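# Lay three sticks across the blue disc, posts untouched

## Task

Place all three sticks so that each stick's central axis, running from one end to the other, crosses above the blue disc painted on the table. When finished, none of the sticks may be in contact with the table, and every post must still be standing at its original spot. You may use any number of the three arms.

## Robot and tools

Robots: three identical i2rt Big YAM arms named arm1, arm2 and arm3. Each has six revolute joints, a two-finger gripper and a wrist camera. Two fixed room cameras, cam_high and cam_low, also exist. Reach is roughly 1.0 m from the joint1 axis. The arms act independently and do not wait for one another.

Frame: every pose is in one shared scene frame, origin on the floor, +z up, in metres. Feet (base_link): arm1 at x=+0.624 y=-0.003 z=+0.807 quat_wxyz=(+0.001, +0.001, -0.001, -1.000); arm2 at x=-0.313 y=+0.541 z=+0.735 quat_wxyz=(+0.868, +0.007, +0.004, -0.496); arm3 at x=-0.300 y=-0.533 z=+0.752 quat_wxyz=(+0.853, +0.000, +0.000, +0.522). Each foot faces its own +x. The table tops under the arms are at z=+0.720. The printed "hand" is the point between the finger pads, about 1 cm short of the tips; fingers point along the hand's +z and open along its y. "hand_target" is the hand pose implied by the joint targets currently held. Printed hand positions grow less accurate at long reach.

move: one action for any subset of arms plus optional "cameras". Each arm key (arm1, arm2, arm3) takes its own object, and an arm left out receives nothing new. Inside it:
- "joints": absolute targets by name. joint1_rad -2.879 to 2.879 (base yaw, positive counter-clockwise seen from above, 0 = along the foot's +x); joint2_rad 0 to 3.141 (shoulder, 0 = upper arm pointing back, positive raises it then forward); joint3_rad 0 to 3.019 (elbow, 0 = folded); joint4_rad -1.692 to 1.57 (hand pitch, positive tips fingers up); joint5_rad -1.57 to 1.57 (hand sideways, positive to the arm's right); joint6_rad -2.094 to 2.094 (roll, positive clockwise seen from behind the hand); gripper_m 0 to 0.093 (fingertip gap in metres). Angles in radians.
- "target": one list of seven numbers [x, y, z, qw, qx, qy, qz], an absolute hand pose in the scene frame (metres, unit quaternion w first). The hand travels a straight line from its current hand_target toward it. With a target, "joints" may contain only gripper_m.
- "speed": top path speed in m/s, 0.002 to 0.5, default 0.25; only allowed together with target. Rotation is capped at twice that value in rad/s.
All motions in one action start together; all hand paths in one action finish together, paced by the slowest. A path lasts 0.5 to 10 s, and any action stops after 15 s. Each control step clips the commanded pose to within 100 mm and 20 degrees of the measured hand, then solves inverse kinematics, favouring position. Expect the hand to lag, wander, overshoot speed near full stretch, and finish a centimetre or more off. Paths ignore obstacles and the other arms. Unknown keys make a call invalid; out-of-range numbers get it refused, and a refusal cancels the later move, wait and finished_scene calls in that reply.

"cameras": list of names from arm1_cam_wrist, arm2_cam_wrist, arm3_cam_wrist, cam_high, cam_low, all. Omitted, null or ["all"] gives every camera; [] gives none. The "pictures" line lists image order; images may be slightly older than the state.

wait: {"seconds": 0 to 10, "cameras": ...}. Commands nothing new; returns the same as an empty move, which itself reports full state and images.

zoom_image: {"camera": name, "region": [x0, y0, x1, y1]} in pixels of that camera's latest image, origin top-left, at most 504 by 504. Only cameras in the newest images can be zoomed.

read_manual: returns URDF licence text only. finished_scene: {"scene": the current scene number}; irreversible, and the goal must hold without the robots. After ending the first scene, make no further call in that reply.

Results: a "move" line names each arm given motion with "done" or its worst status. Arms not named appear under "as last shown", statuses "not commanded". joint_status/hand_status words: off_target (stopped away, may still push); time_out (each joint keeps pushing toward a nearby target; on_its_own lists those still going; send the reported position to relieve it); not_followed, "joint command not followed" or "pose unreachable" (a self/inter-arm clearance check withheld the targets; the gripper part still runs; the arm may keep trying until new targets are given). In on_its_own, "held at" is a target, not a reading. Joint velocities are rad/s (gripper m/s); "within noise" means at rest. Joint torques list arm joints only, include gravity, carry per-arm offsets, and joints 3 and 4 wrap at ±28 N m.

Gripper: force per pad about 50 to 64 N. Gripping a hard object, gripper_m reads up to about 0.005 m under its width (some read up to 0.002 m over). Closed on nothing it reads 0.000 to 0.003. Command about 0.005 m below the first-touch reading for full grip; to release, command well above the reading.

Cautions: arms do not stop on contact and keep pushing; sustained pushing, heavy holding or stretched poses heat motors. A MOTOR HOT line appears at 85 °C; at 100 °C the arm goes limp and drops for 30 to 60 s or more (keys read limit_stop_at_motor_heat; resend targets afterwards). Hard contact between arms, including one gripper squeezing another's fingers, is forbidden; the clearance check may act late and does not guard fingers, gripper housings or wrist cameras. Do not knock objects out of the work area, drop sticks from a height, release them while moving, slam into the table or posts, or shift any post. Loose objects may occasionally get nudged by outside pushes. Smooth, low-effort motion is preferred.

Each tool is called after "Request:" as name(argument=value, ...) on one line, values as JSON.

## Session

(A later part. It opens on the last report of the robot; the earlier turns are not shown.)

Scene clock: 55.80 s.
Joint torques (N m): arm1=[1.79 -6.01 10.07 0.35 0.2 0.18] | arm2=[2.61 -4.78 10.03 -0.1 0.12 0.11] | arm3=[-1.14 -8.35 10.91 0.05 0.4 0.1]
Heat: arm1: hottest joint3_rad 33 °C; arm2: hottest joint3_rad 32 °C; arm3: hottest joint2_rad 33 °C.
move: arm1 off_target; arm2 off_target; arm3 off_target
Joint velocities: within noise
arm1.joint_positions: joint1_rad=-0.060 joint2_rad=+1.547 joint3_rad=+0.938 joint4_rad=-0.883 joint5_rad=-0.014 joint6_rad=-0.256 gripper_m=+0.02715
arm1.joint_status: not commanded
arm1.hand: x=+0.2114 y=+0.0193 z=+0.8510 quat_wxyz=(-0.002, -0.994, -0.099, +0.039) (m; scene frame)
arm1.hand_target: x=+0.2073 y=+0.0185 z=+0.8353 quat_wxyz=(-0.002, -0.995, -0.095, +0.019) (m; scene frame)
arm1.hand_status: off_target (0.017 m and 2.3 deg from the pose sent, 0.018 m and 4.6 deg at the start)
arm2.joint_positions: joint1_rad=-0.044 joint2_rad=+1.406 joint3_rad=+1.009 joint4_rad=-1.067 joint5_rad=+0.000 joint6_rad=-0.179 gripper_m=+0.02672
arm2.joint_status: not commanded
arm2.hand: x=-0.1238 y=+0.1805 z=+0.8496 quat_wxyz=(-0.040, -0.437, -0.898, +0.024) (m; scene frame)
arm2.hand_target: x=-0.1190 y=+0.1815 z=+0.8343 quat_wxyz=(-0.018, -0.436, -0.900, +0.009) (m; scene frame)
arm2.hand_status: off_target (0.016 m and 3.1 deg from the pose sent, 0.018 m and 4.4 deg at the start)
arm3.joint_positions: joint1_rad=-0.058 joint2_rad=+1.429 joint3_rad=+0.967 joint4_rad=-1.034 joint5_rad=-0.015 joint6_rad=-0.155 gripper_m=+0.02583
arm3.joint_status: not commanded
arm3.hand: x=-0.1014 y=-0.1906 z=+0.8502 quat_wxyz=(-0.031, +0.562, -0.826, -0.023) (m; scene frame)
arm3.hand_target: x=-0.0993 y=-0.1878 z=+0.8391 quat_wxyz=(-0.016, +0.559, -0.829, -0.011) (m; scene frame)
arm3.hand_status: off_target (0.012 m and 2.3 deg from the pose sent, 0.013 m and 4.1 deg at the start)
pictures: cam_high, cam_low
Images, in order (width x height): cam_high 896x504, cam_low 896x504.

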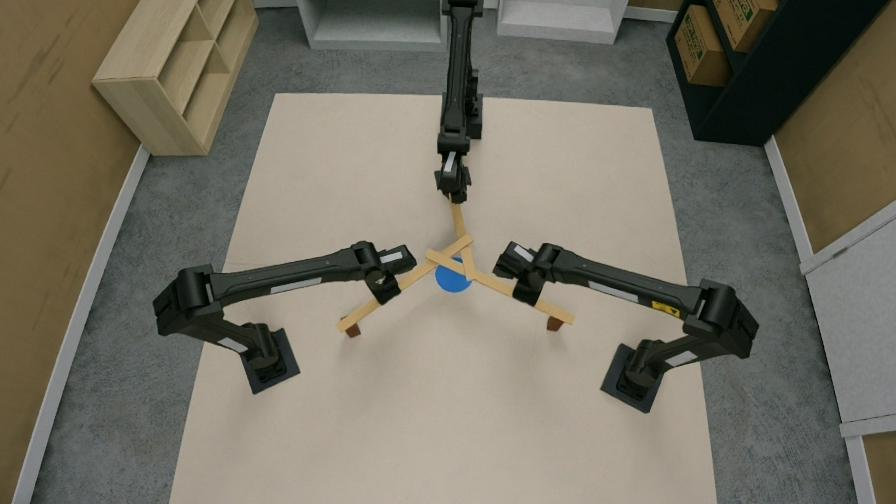

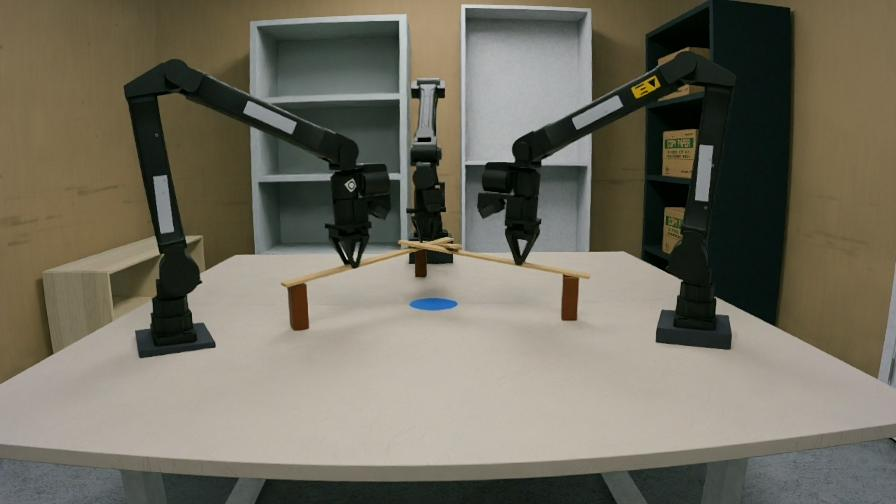

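Request:
move(arm1={"target":[0.2075,0.0188,0.837,0.0009,-0.9954,-0.095,-0.01],"speed":0.03}, arm2={"target":[-0.1205,0.181,0.837,0.0,0.436,0.8999,0],"speed":0.03}, arm3={"target":[-0.0995,-0.1885,0.841,0.0,-0.5585,0.8295,0],"speed":0.03}, cameras=["cam_high"])

Request:
zoom_image(camera="cam_high", region=[410, 200, 510, 300])

Request:
move(arm1={"joints":{"gripper_m":0.036}}, arm2={"joints":{"gripper_m":0.036}}, arm3={"joints":{"gripper_m":0.036}})

Request:
zoom_image(camera="cam_high", region=[410, 200, 510, 300])

Request:
zoom_image(camera="cam_low", region=[250, 190, 630, 340])

Scene clock: 58.37 s.
Joint torques (N m): arm1=[1.26 -6.83 10.06 -0.25 0.36 0.15] | arm2=[2.43 -5.36 10.28 -0.43 0.2 0.1] | arm3=[-0.73 -9.17 11 -0.18 0.41 0.12]
Heat: arm1: hottest joint3_rad 34 °C; arm2: hottest joint3_rad 32 °C; arm3: hottest joint2_rad 33 °C.
move: arm1 off_target; arm2 off_target; arm3 off_target
Joint velocities: within noise
arm1.joint_positions: joint1_rad=-0.053 joint2_rad=+1.578 joint3_rad=+0.978 joint4_rad=-0.947 joint5_rad=-0.002 joint6_rad=-0.252 gripper_m=+0.02715
arm1.joint_status: not commanded
arm1.hand: x=+0.2113 y=+0.0188 z=+0.8512 quat_wxyz=(-0.001, -0.995, -0.100, +0.011) (m; scene frame)
arm1.hand_target: x=+0.2082 y=+0.0188 z=+0.8373 quat_wxyz=(+0.001, -0.995, -0.095, -0.010) (m; scene frame)
arm1.hand_status: off_target (0.015 m and 2.5 deg from the pose sent, 0.015 m and 5.6 deg at the start)
arm2.joint_positions: joint1_rad=-0.044 joint2_rad=+1.428 joint3_rad=+1.034 joint4_rad=-1.110 joint5_rad=+0.004 joint6_rad=-0.179 gripper_m=+0.02672
arm2.joint_status: not commanded
arm2.hand: x=-0.1248 y=+0.1810 z=+0.8496 quat_wxyz=(-0.022, -0.437, -0.899, +0.014) (m; scene frame)
arm2.hand_target: x=-0.1207 y=+0.1814 z=+0.8372 quat_wxyz=(+0.000, -0.436, -0.900, +0.000) (m; scene frame)
arm2.hand_status: off_target (0.013 m and 3.0 deg from the pose sent, 0.013 m and 5.3 deg at the start)
arm3.joint_positions: joint1_rad=-0.056 joint2_rad=+1.451 joint3_rad=+0.993 joint4_rad=-1.075 joint5_rad=-0.009 joint6_rad=-0.154 gripper_m=+0.02583
arm3.joint_status: not commanded
arm3.hand: x=-0.1014 y=-0.1910 z=+0.8504 quat_wxyz=(-0.015, +0.563, -0.826, -0.012) (m; scene frame)
arm3.hand_target: x=-0.0997 y=-0.1887 z=+0.8411 quat_wxyz=(-0.001, +0.559, -0.829, +0.000) (m; scene frame)
arm3.hand_status: off_target (0.010 m and 2.3 deg from the pose sent, 0.010 m and 4.5 deg at the start)
pictures: cam_high
Images, in order (width x height): cam_high 896x504.

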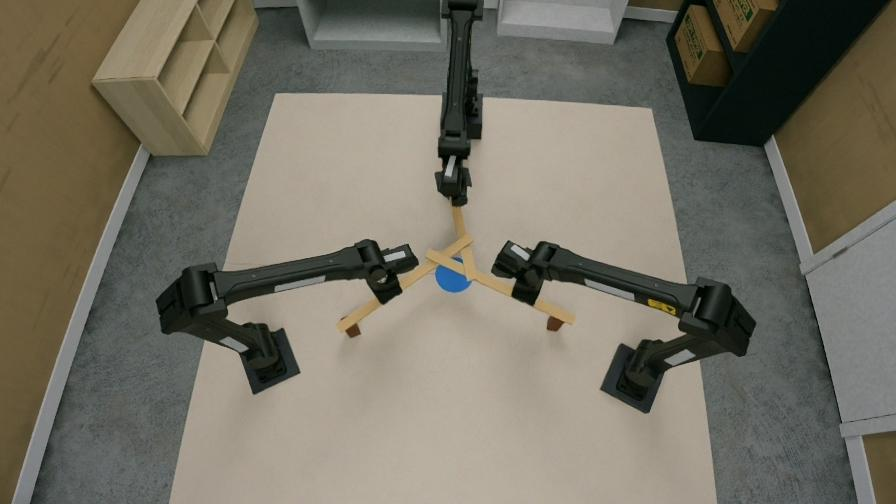

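Scaled by 5.040 from the camera's 896x504 image, which has a finer 1280x720 frame.

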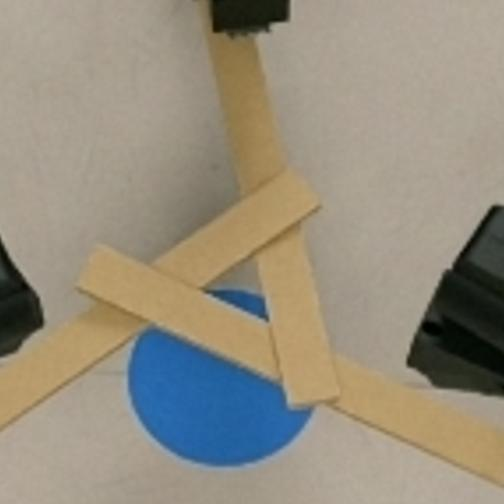

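Scene clock: 59.03 s.
Joint torques (N m): arm1=[1.26 -11.16 9.59 -0.4 0.01 0.03] | arm2=[2.49 -9.29 9.94 -0.08 0.11 0.1] | arm3=[-1.08 -12.51 10.65 -0.02 0.1 0.11]
Heat: arm1: hottest joint3_rad 34 °C; arm2: hottest joint3_rad 33 °C; arm3: hottest joint2_rad 33 °C.
move: arm1 done; arm2 done; arm3 done
Joint velocities: within noise
arm1.joint_positions: joint1_rad=-0.053 joint2_rad=+1.625 joint3_rad=+0.979 joint4_rad=-0.949 joint5_rad=+0.005 joint6_rad=-0.246 gripper_m=+0.03591
arm1.joint_status: all done
arm1.hand: x=+0.2156 y=+0.0198 z=+0.8331 quat_wxyz=(-0.001, -0.995, -0.097, -0.013) (m; scene frame)
arm1.hand_target: x=+0.2080 y=+0.0188 z=+0.8372 quat_wxyz=(+0.001, -0.995, -0.095, -0.009) (m; scene frame)
arm1.hand_status: not commanded
arm2.joint_positions: joint1_rad=-0.044 joint2_rad=+1.471 joint3_rad=+1.035 joint4_rad=-1.120 joint5_rad=+0.006 joint6_rad=-0.178 gripper_m=+0.03591
arm2.joint_status: all done
arm2.hand: x=-0.1264 y=+0.1839 z=+0.8336 quat_wxyz=(+0.000, -0.437, -0.900, -0.001) (m; scene frame)
arm2.hand_target: x=-0.1207 y=+0.1814 z=+0.8372 quat_wxyz=(+0.000, -0.436, -0.900, +0.000) (m; scene frame)
arm2.hand_status: not commanded
arm3.joint_positions: joint1_rad=-0.056 joint2_rad=+1.483 joint3_rad=+0.994 joint4_rad=-1.081 joint5_rad=-0.002 joint6_rad=-0.153 gripper_m=+0.03594
arm3.joint_status: all done
arm3.hand: x=-0.1015 y=-0.1934 z=+0.8387 quat_wxyz=(+0.000, +0.563, -0.827, -0.001) (m; scene frame)
arm3.hand_target: x=-0.0997 y=-0.1887 z=+0.8410 quat_wxyz=(+0.000, +0.559, -0.829, +0.000) (m; scene frame)
arm3.hand_status: not commanded
pictures: arm1_cam_wrist, arm2_cam_wrist, arm3_cam_wrist, cam_high, cam_low
Images, in order (width x height): arm1_cam_wrist 672x504, arm2_cam_wrist 672x504, arm3_cam_wrist 672x504, cam_high 896x504, cam_low 896x504.

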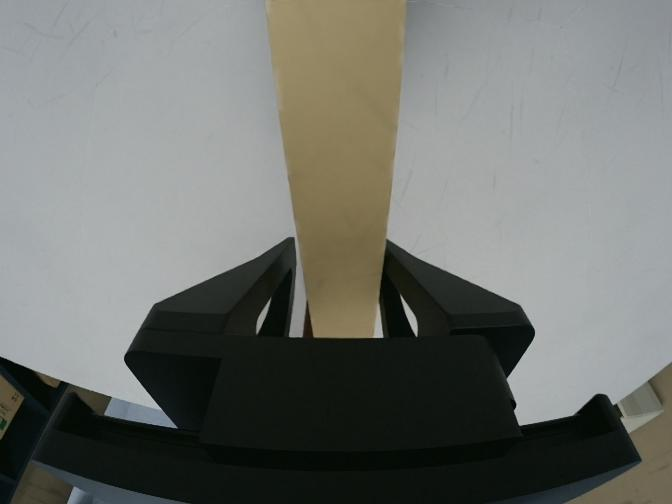

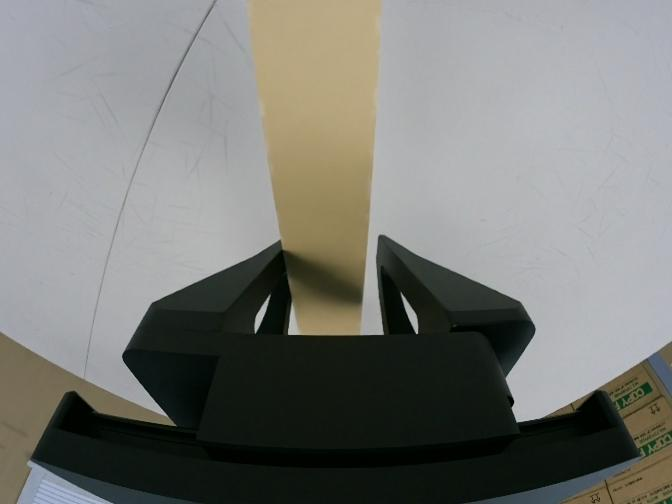

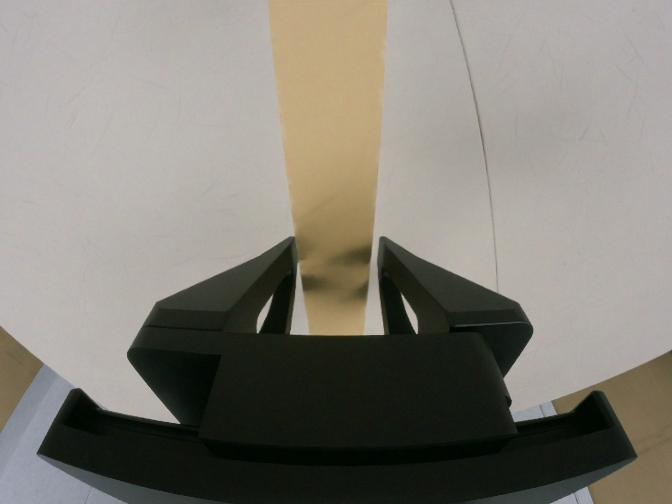

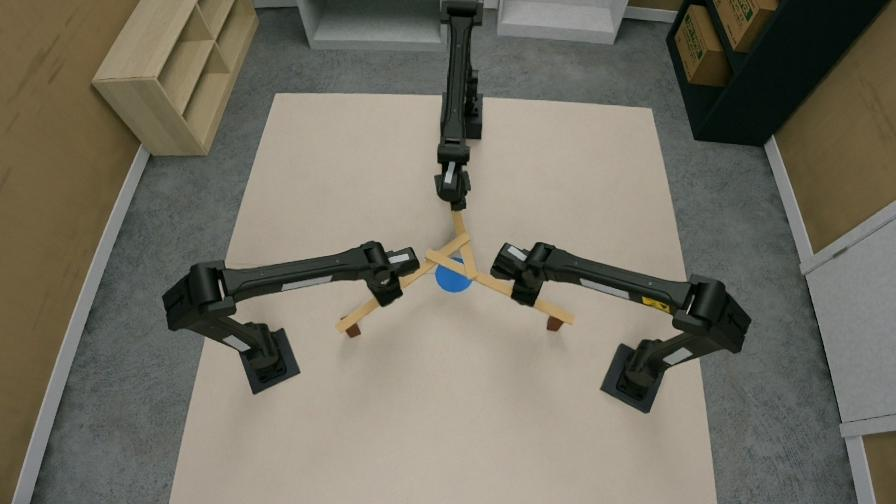

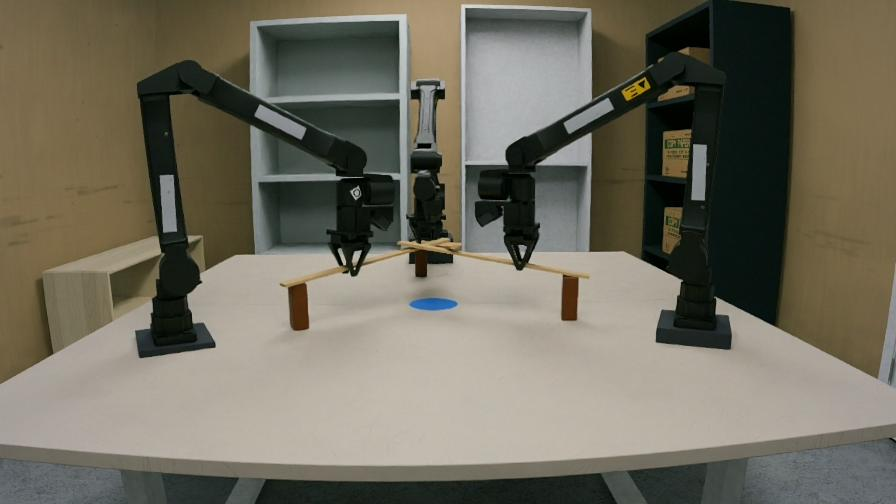

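Scaled by 5.040 from the camera's 896x504 image, which has a finer 1280x720 frame.

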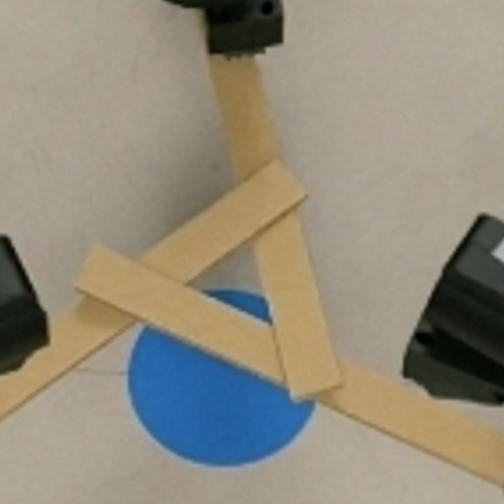

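Scaled by 1.326 from the camera's 896x504 image, which has a finer 1280x720 frame.

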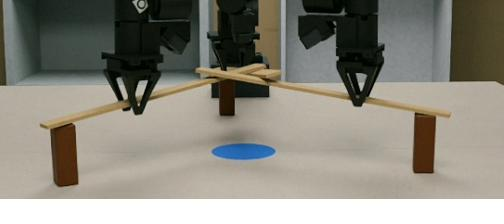

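Request:
move(arm1={"joints":{"gripper_m":0.06}}, arm2={"joints":{"gripper_m":0.06}}, arm3={"joints":{"gripper_m":0.06}})

Request:
zoom_image(camera="cam_high", region=[410, 200, 510, 300])

Request:
zoom_image(camera="cam_high", region=[310, 130, 610, 350])

Scene clock: 60.23 s.
Joint torques (N m): arm1=[-0.09 -11.11 9.31 -0.25 0.01 0.02] | arm2=[2.43 -9.17 9.92 -0.09 0.09 0.09] | arm3=[-1.2 -12.4 10.63 -0.03 0.09 0.11]
Heat: arm1: hottest joint3_rad 33 °C; arm2: hottest joint3_rad 33 °C; arm3: hottest joint2_rad 33 °C.
move: arm1 done; arm2 done; arm3 done
Joint velocities: within noise
arm1.joint_positions: joint1_rad=-0.053 joint2_rad=+1.625 joint3_rad=+0.979 joint4_rad=-0.949 joint5_rad=+0.006 joint6_rad=-0.245 gripper_m=+0.05988
arm1.joint_status: all done
arm1.hand: x=+0.2156 y=+0.0199 z=+0.8331 quat_wxyz=(+0.000, -0.995, -0.097, -0.013) (m; scene frame)
arm1.hand_target: x=+0.2080 y=+0.0188 z=+0.8372 quat_wxyz=(+0.001, -0.995, -0.095, -0.010) (m; scene frame)
arm1.hand_status: not commanded
arm2.joint_positions: joint1_rad=-0.044 joint2_rad=+1.471 joint3_rad=+1.035 joint4_rad=-1.120 joint5_rad=+0.007 joint6_rad=-0.178 gripper_m=+0.05988
arm2.joint_status: all done
arm2.hand: x=-0.1265 y=+0.1838 z=+0.8336 quat_wxyz=(+0.000, -0.437, -0.899, +0.000) (m; scene frame)
arm2.hand_target: x=-0.1208 y=+0.1814 z=+0.8372 quat_wxyz=(+0.000, -0.436, -0.900, +0.000) (m; scene frame)
arm2.hand_status: not commanded
arm3.joint_positions: joint1_rad=-0.056 joint2_rad=+1.483 joint3_rad=+0.994 joint4_rad=-1.081 joint5_rad=-0.002 joint6_rad=-0.153 gripper_m=+0.05991
arm3.joint_status: all done
arm3.hand: x=-0.1015 y=-0.1934 z=+0.8387 quat_wxyz=(+0.000, +0.562, -0.827, -0.001) (m; scene frame)
arm3.hand_target: x=-0.0997 y=-0.1887 z=+0.8410 quat_wxyz=(+0.000, +0.559, -0.829, +0.000) (m; scene frame)
arm3.hand_status: not commanded
pictures: arm1_cam_wrist, arm2_cam_wrist, arm3_cam_wrist, cam_high, cam_low
Images, in order (width x height): arm1_cam_wrist 672x504, arm2_cam_wrist 672x504, arm3_cam_wrist 672x504, cam_high 896x504, cam_low 896x504.

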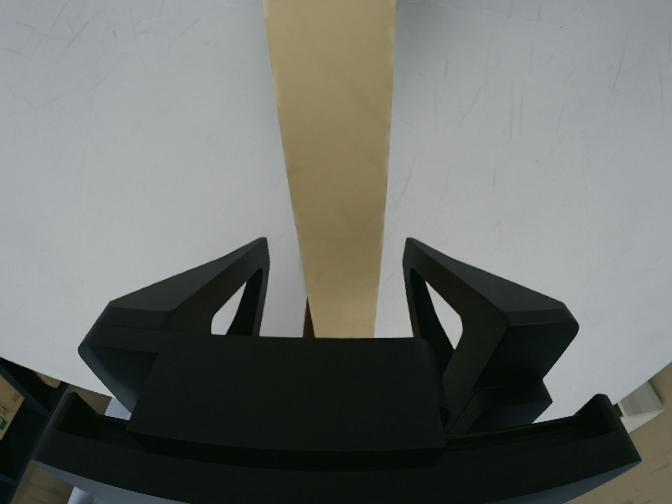

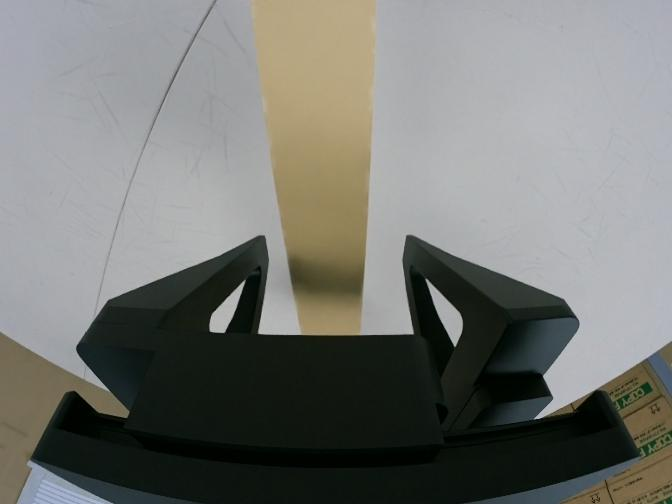

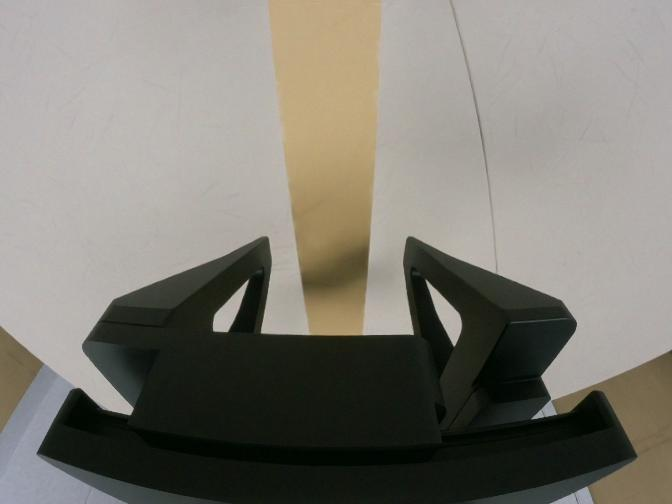

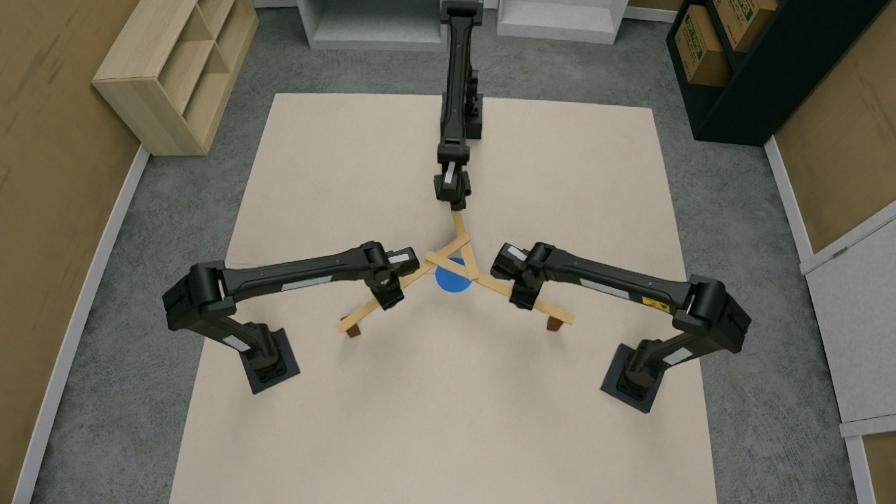

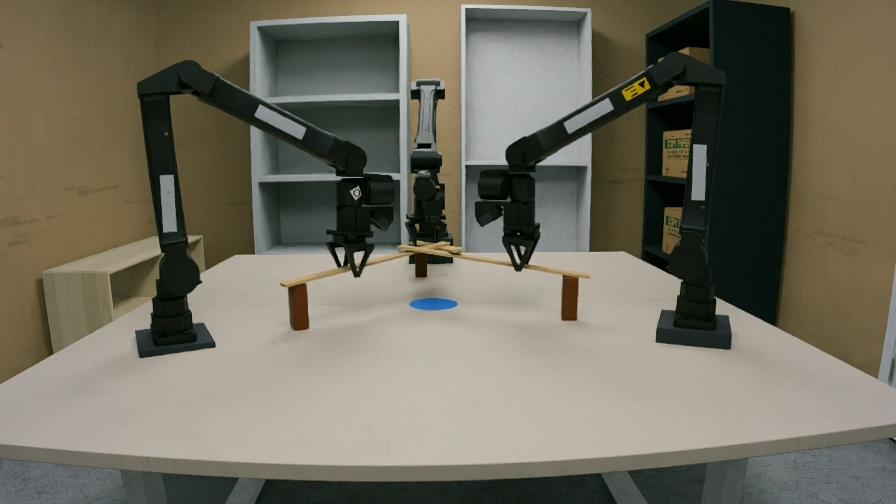

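Scaled by 5.040 from the camera's 896x504 image, which has a finer 1280x720 frame.

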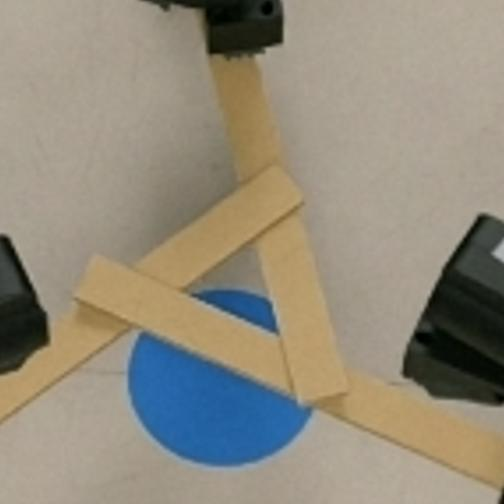

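Scaled by 1.680 from the camera's 896x504 image, which has a finer 1280x720 frame.

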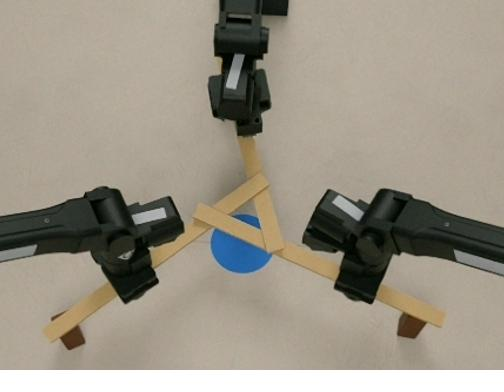

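Request:
wait(seconds=3, cameras=["cam_high","cam_low"])

Request:
zoom_image(camera="cam_high", region=[410, 200, 510, 300])

Request:
zoom_image(camera="cam_low", region=[380, 210, 480, 290])

Scene clock: 63.90 s.
Joint torques (N m): arm1=[1.9 -11.05 9.74 -0.24 0.01 0.04] | arm2=[2.43 -9.11 9.94 -0.08 0.1 0.09] | arm3=[-0.79 -12.34 10.62 -0.06 0.08 0.11]
Heat: arm1: hottest joint3_rad 33 °C; arm2: hottest joint3_rad 33 °C; arm3: hottest joint2_rad 33 °C.
Joint velocities: within noise
arm1.joint_positions: joint1_rad=-0.053 joint2_rad=+1.625 joint3_rad=+0.979 joint4_rad=-0.949 joint5_rad=+0.006 joint6_rad=-0.245 gripper_m=+0.05988
arm1.joint_status: all done
arm1.hand: x=+0.2156 y=+0.0199 z=+0.8331 quat_wxyz=(+0.000, -0.995, -0.097, -0.013) (m; scene frame)
arm1.hand_target: x=+0.2080 y=+0.0188 z=+0.8372 quat_wxyz=(+0.001, -0.995, -0.095, -0.010) (m; scene frame)
arm1.hand_status: not commanded
arm2.joint_positions: joint1_rad=-0.044 joint2_rad=+1.471 joint3_rad=+1.035 joint4_rad=-1.120 joint5_rad=+0.007 joint6_rad=-0.178 gripper_m=+0.05988
arm2.joint_status: all done
arm2.hand: x=-0.1265 y=+0.1838 z=+0.8336 quat_wxyz=(+0.000, -0.437, -0.899, +0.000) (m; scene frame)
arm2.hand_target: x=-0.1208 y=+0.1814 z=+0.8372 quat_wxyz=(+0.000, -0.436, -0.900, +0.000) (m; scene frame)
arm2.hand_status: not commanded
arm3.joint_positions: joint1_rad=-0.056 joint2_rad=+1.483 joint3_rad=+0.994 joint4_rad=-1.081 joint5_rad=-0.002 joint6_rad=-0.153 gripper_m=+0.05991
arm3.joint_status: all done
arm3.hand: x=-0.1015 y=-0.1934 z=+0.8387 quat_wxyz=(+0.000, +0.562, -0.827, -0.001) (m; scene frame)
arm3.hand_target: x=-0.0997 y=-0.1887 z=+0.8410 quat_wxyz=(+0.000, +0.559, -0.829, +0.000) (m; scene frame)
arm3.hand_status: not commanded
wait: 3.00 s; at rest from the start
pictures: cam_high, cam_low
Images, in order (width x height): cam_high 896x504, cam_low 896x504.

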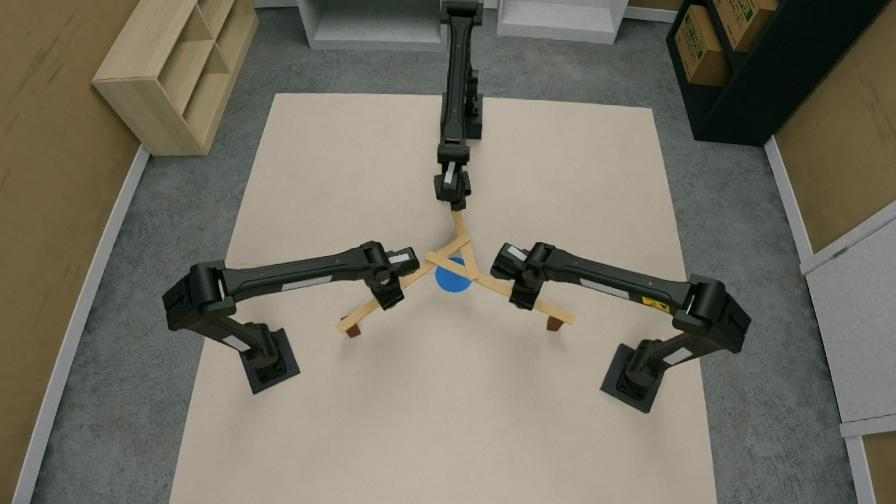

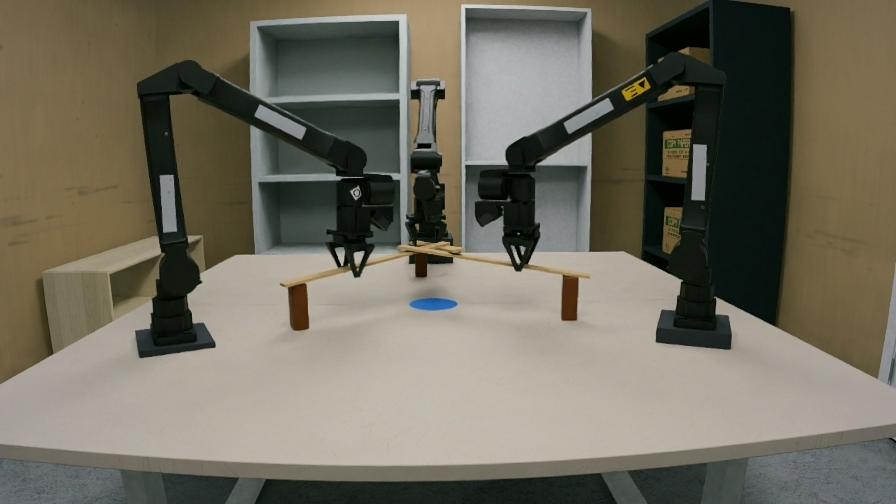

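Scaled by 5.040 from the camera's 896x504 image, which has a finer 1280x720 frame.

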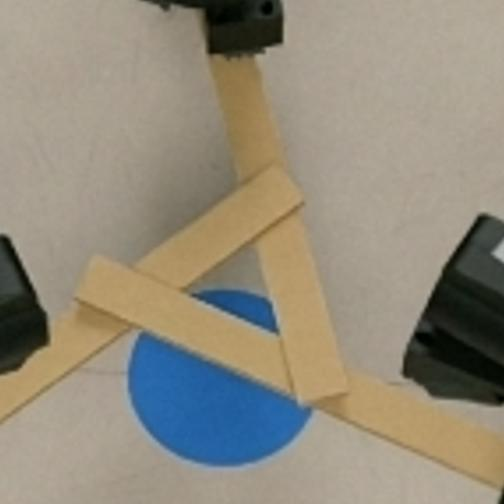

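Scaled by 5.040 from the camera's 896x504 image, which has a finer 1280x720 frame.

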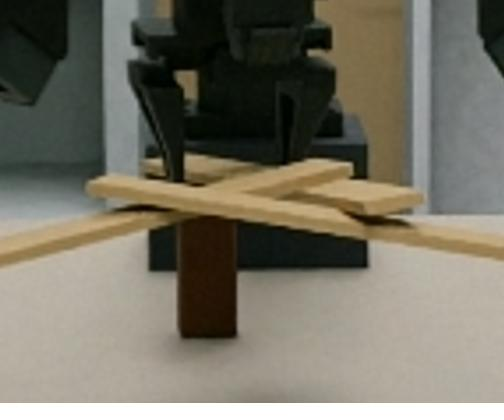

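Request:
move(arm1={"target":[0.2156,0.0192,0.98,0.0,-0.9955,-0.0955,0],"speed":0.07,"joints":{"gripper_m":0.08}}, arm2={"target":[-0.1265,0.1845,0.98,0.0,0.4366,0.8996,0],"speed":0.07,"joints":{"gripper_m":0.08}}, arm3={"target":[-0.101,-0.1925,0.98,0.0,-0.5625,0.8268,0],"speed":0.07,"joints":{"gripper_m":0.08}})

Request:
zoom_image(camera="cam_high", region=[410, 200, 510, 300])

Request:
zoom_image(camera="cam_low", region=[250, 190, 630, 340])

Scene clock: 67.30 s.
Joint torques (N m): arm1=[0.85 -11.22 13.45 -0.62 -0.25 0.01] | arm2=[1.9 -10.46 14.12 -0.18 0.07 0.05] | arm3=[-1.26 -14.21 14.2 -0.14 0.09 0]
Heat: arm1: hottest joint3_rad 34 °C; arm2: hottest joint3_rad 33 °C; arm3: hottest joint2_rad 33 °C.
move: arm1 off_target; arm2 off_target; arm3 off_target
Joint velocities: within noise
arm1.joint_positions: joint1_rad=-0.053 joint2_rad=+1.443 joint3_rad=+1.135 joint4_rad=-1.310 joint5_rad=+0.005 joint6_rad=-0.245 gripper_m=+0.07987
arm1.joint_status: all done
arm1.hand: x=+0.2314 y=+0.0193 z=+0.9577 quat_wxyz=(-0.002, -0.995, -0.097, -0.024) (m; scene frame)
arm1.hand_target: x=+0.2166 y=+0.0192 z=+0.9800 quat_wxyz=(+0.000, -0.995, -0.095, +0.000) (m; scene frame)
arm1.hand_status: off_target (0.027 m and 2.8 deg from the pose sent, 0.147 m and 1.5 deg at the start)
arm2.joint_positions: joint1_rad=-0.044 joint2_rad=+1.384 joint3_rad=+1.262 joint4_rad=-1.503 joint5_rad=+0.007 joint6_rad=-0.178 gripper_m=+0.07988
arm2.joint_status: all done
arm2.hand: x=-0.1347 y=+0.1973 z=+0.9505 quat_wxyz=(+0.027, -0.437, -0.899, -0.020) (m; scene frame)
arm2.hand_target: x=-0.1273 y=+0.1859 z=+0.9798 quat_wxyz=(+0.000, -0.437, -0.900, +0.000) (m; scene frame)
arm2.hand_status: off_target (0.033 m and 3.9 deg from the pose sent, 0.146 m and 0.1 deg at the start)
arm3.joint_positions: joint1_rad=-0.056 joint2_rad=+1.391 joint3_rad=+1.222 joint4_rad=-1.458 joint5_rad=-0.002 joint6_rad=-0.152 gripper_m=+0.07992
arm3.joint_status: all done
arm3.hand: x=-0.1067 y=-0.2023 z=+0.9560 quat_wxyz=(+0.025, +0.562, -0.827, +0.011) (m; scene frame)
arm3.hand_target: x=-0.1016 y=-0.1933 z=+0.9798 quat_wxyz=(+0.000, +0.562, -0.827, +0.000) (m; scene frame)
arm3.hand_status: off_target (0.027 m and 3.2 deg from the pose sent, 0.141 m and 0.1 deg at the start)
pictures: arm1_cam_wrist, arm2_cam_wrist, arm3_cam_wrist, cam_high, cam_low
Images, in order (width x height): arm1_cam_wrist 672x504, arm2_cam_wrist 672x504, arm3_cam_wrist 672x504, cam_high 896x504, cam_low 896x504.

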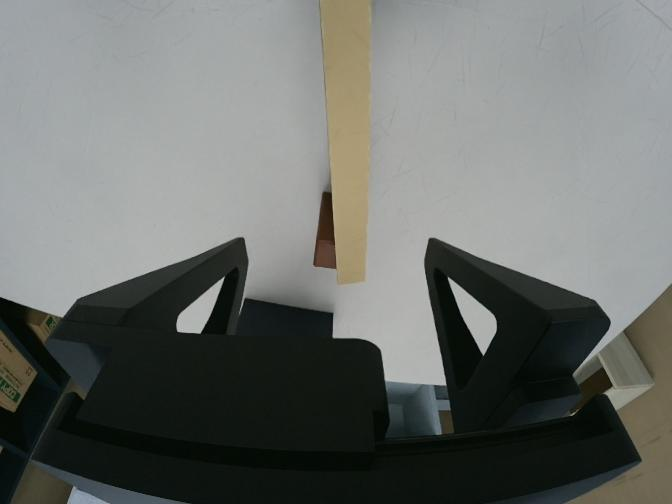

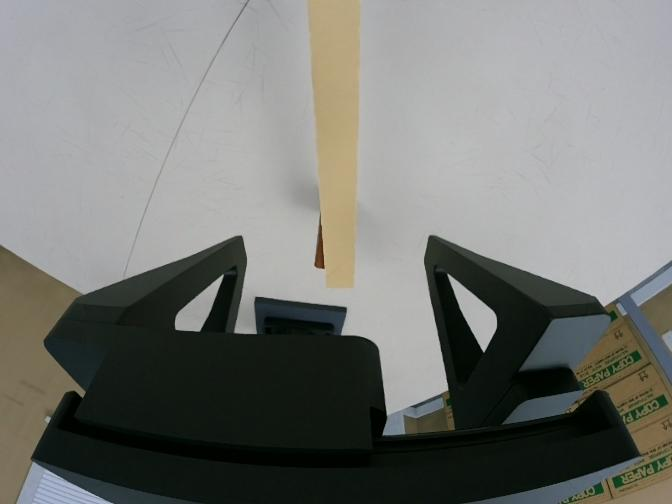

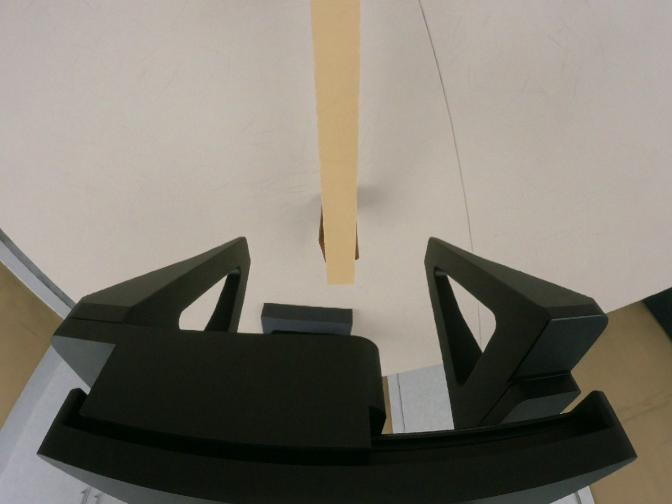

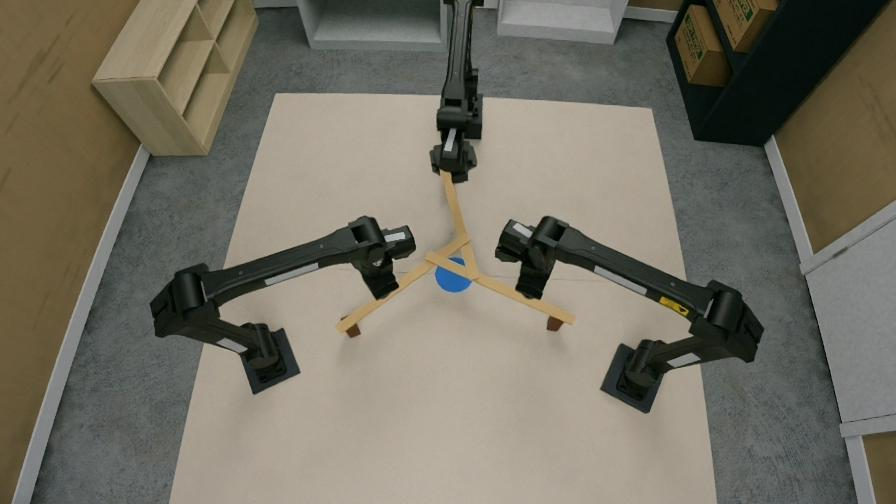

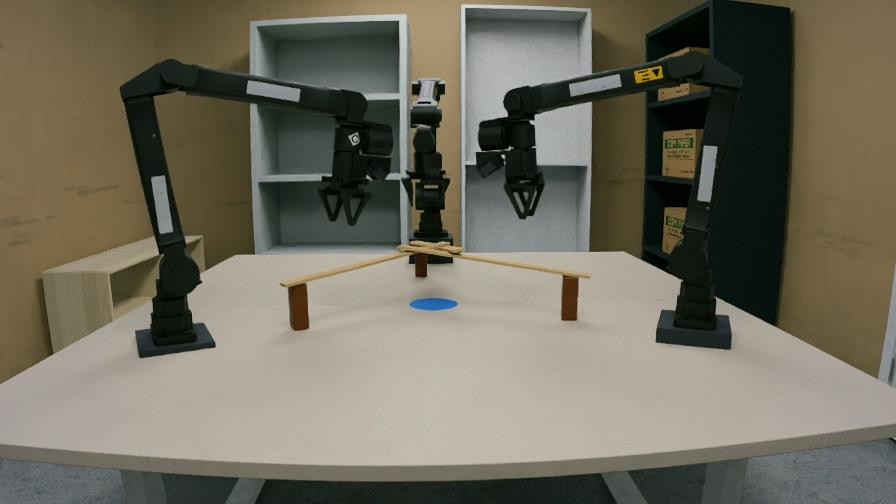

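Scaled by 5.040 from the camera's 896x504 image, which has a finer 1280x720 frame.

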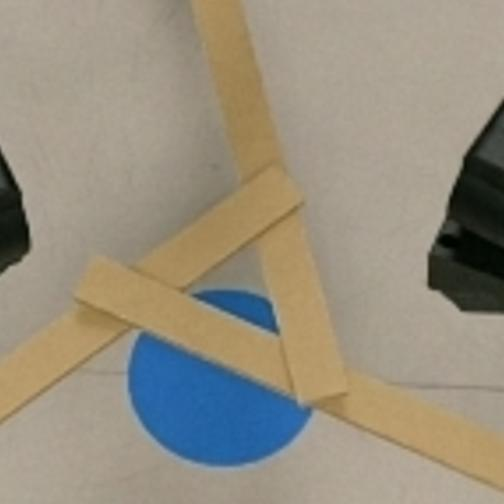

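Scaled by 1.326 from the camera's 896x504 image, which has a finer 1280x720 frame.

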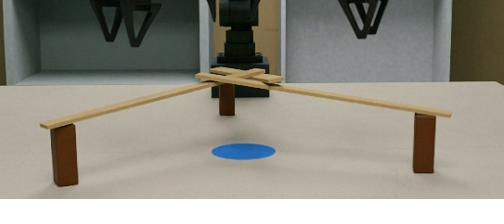

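Request:
finished_scene(scene=3)

The scene is finished: the task was done.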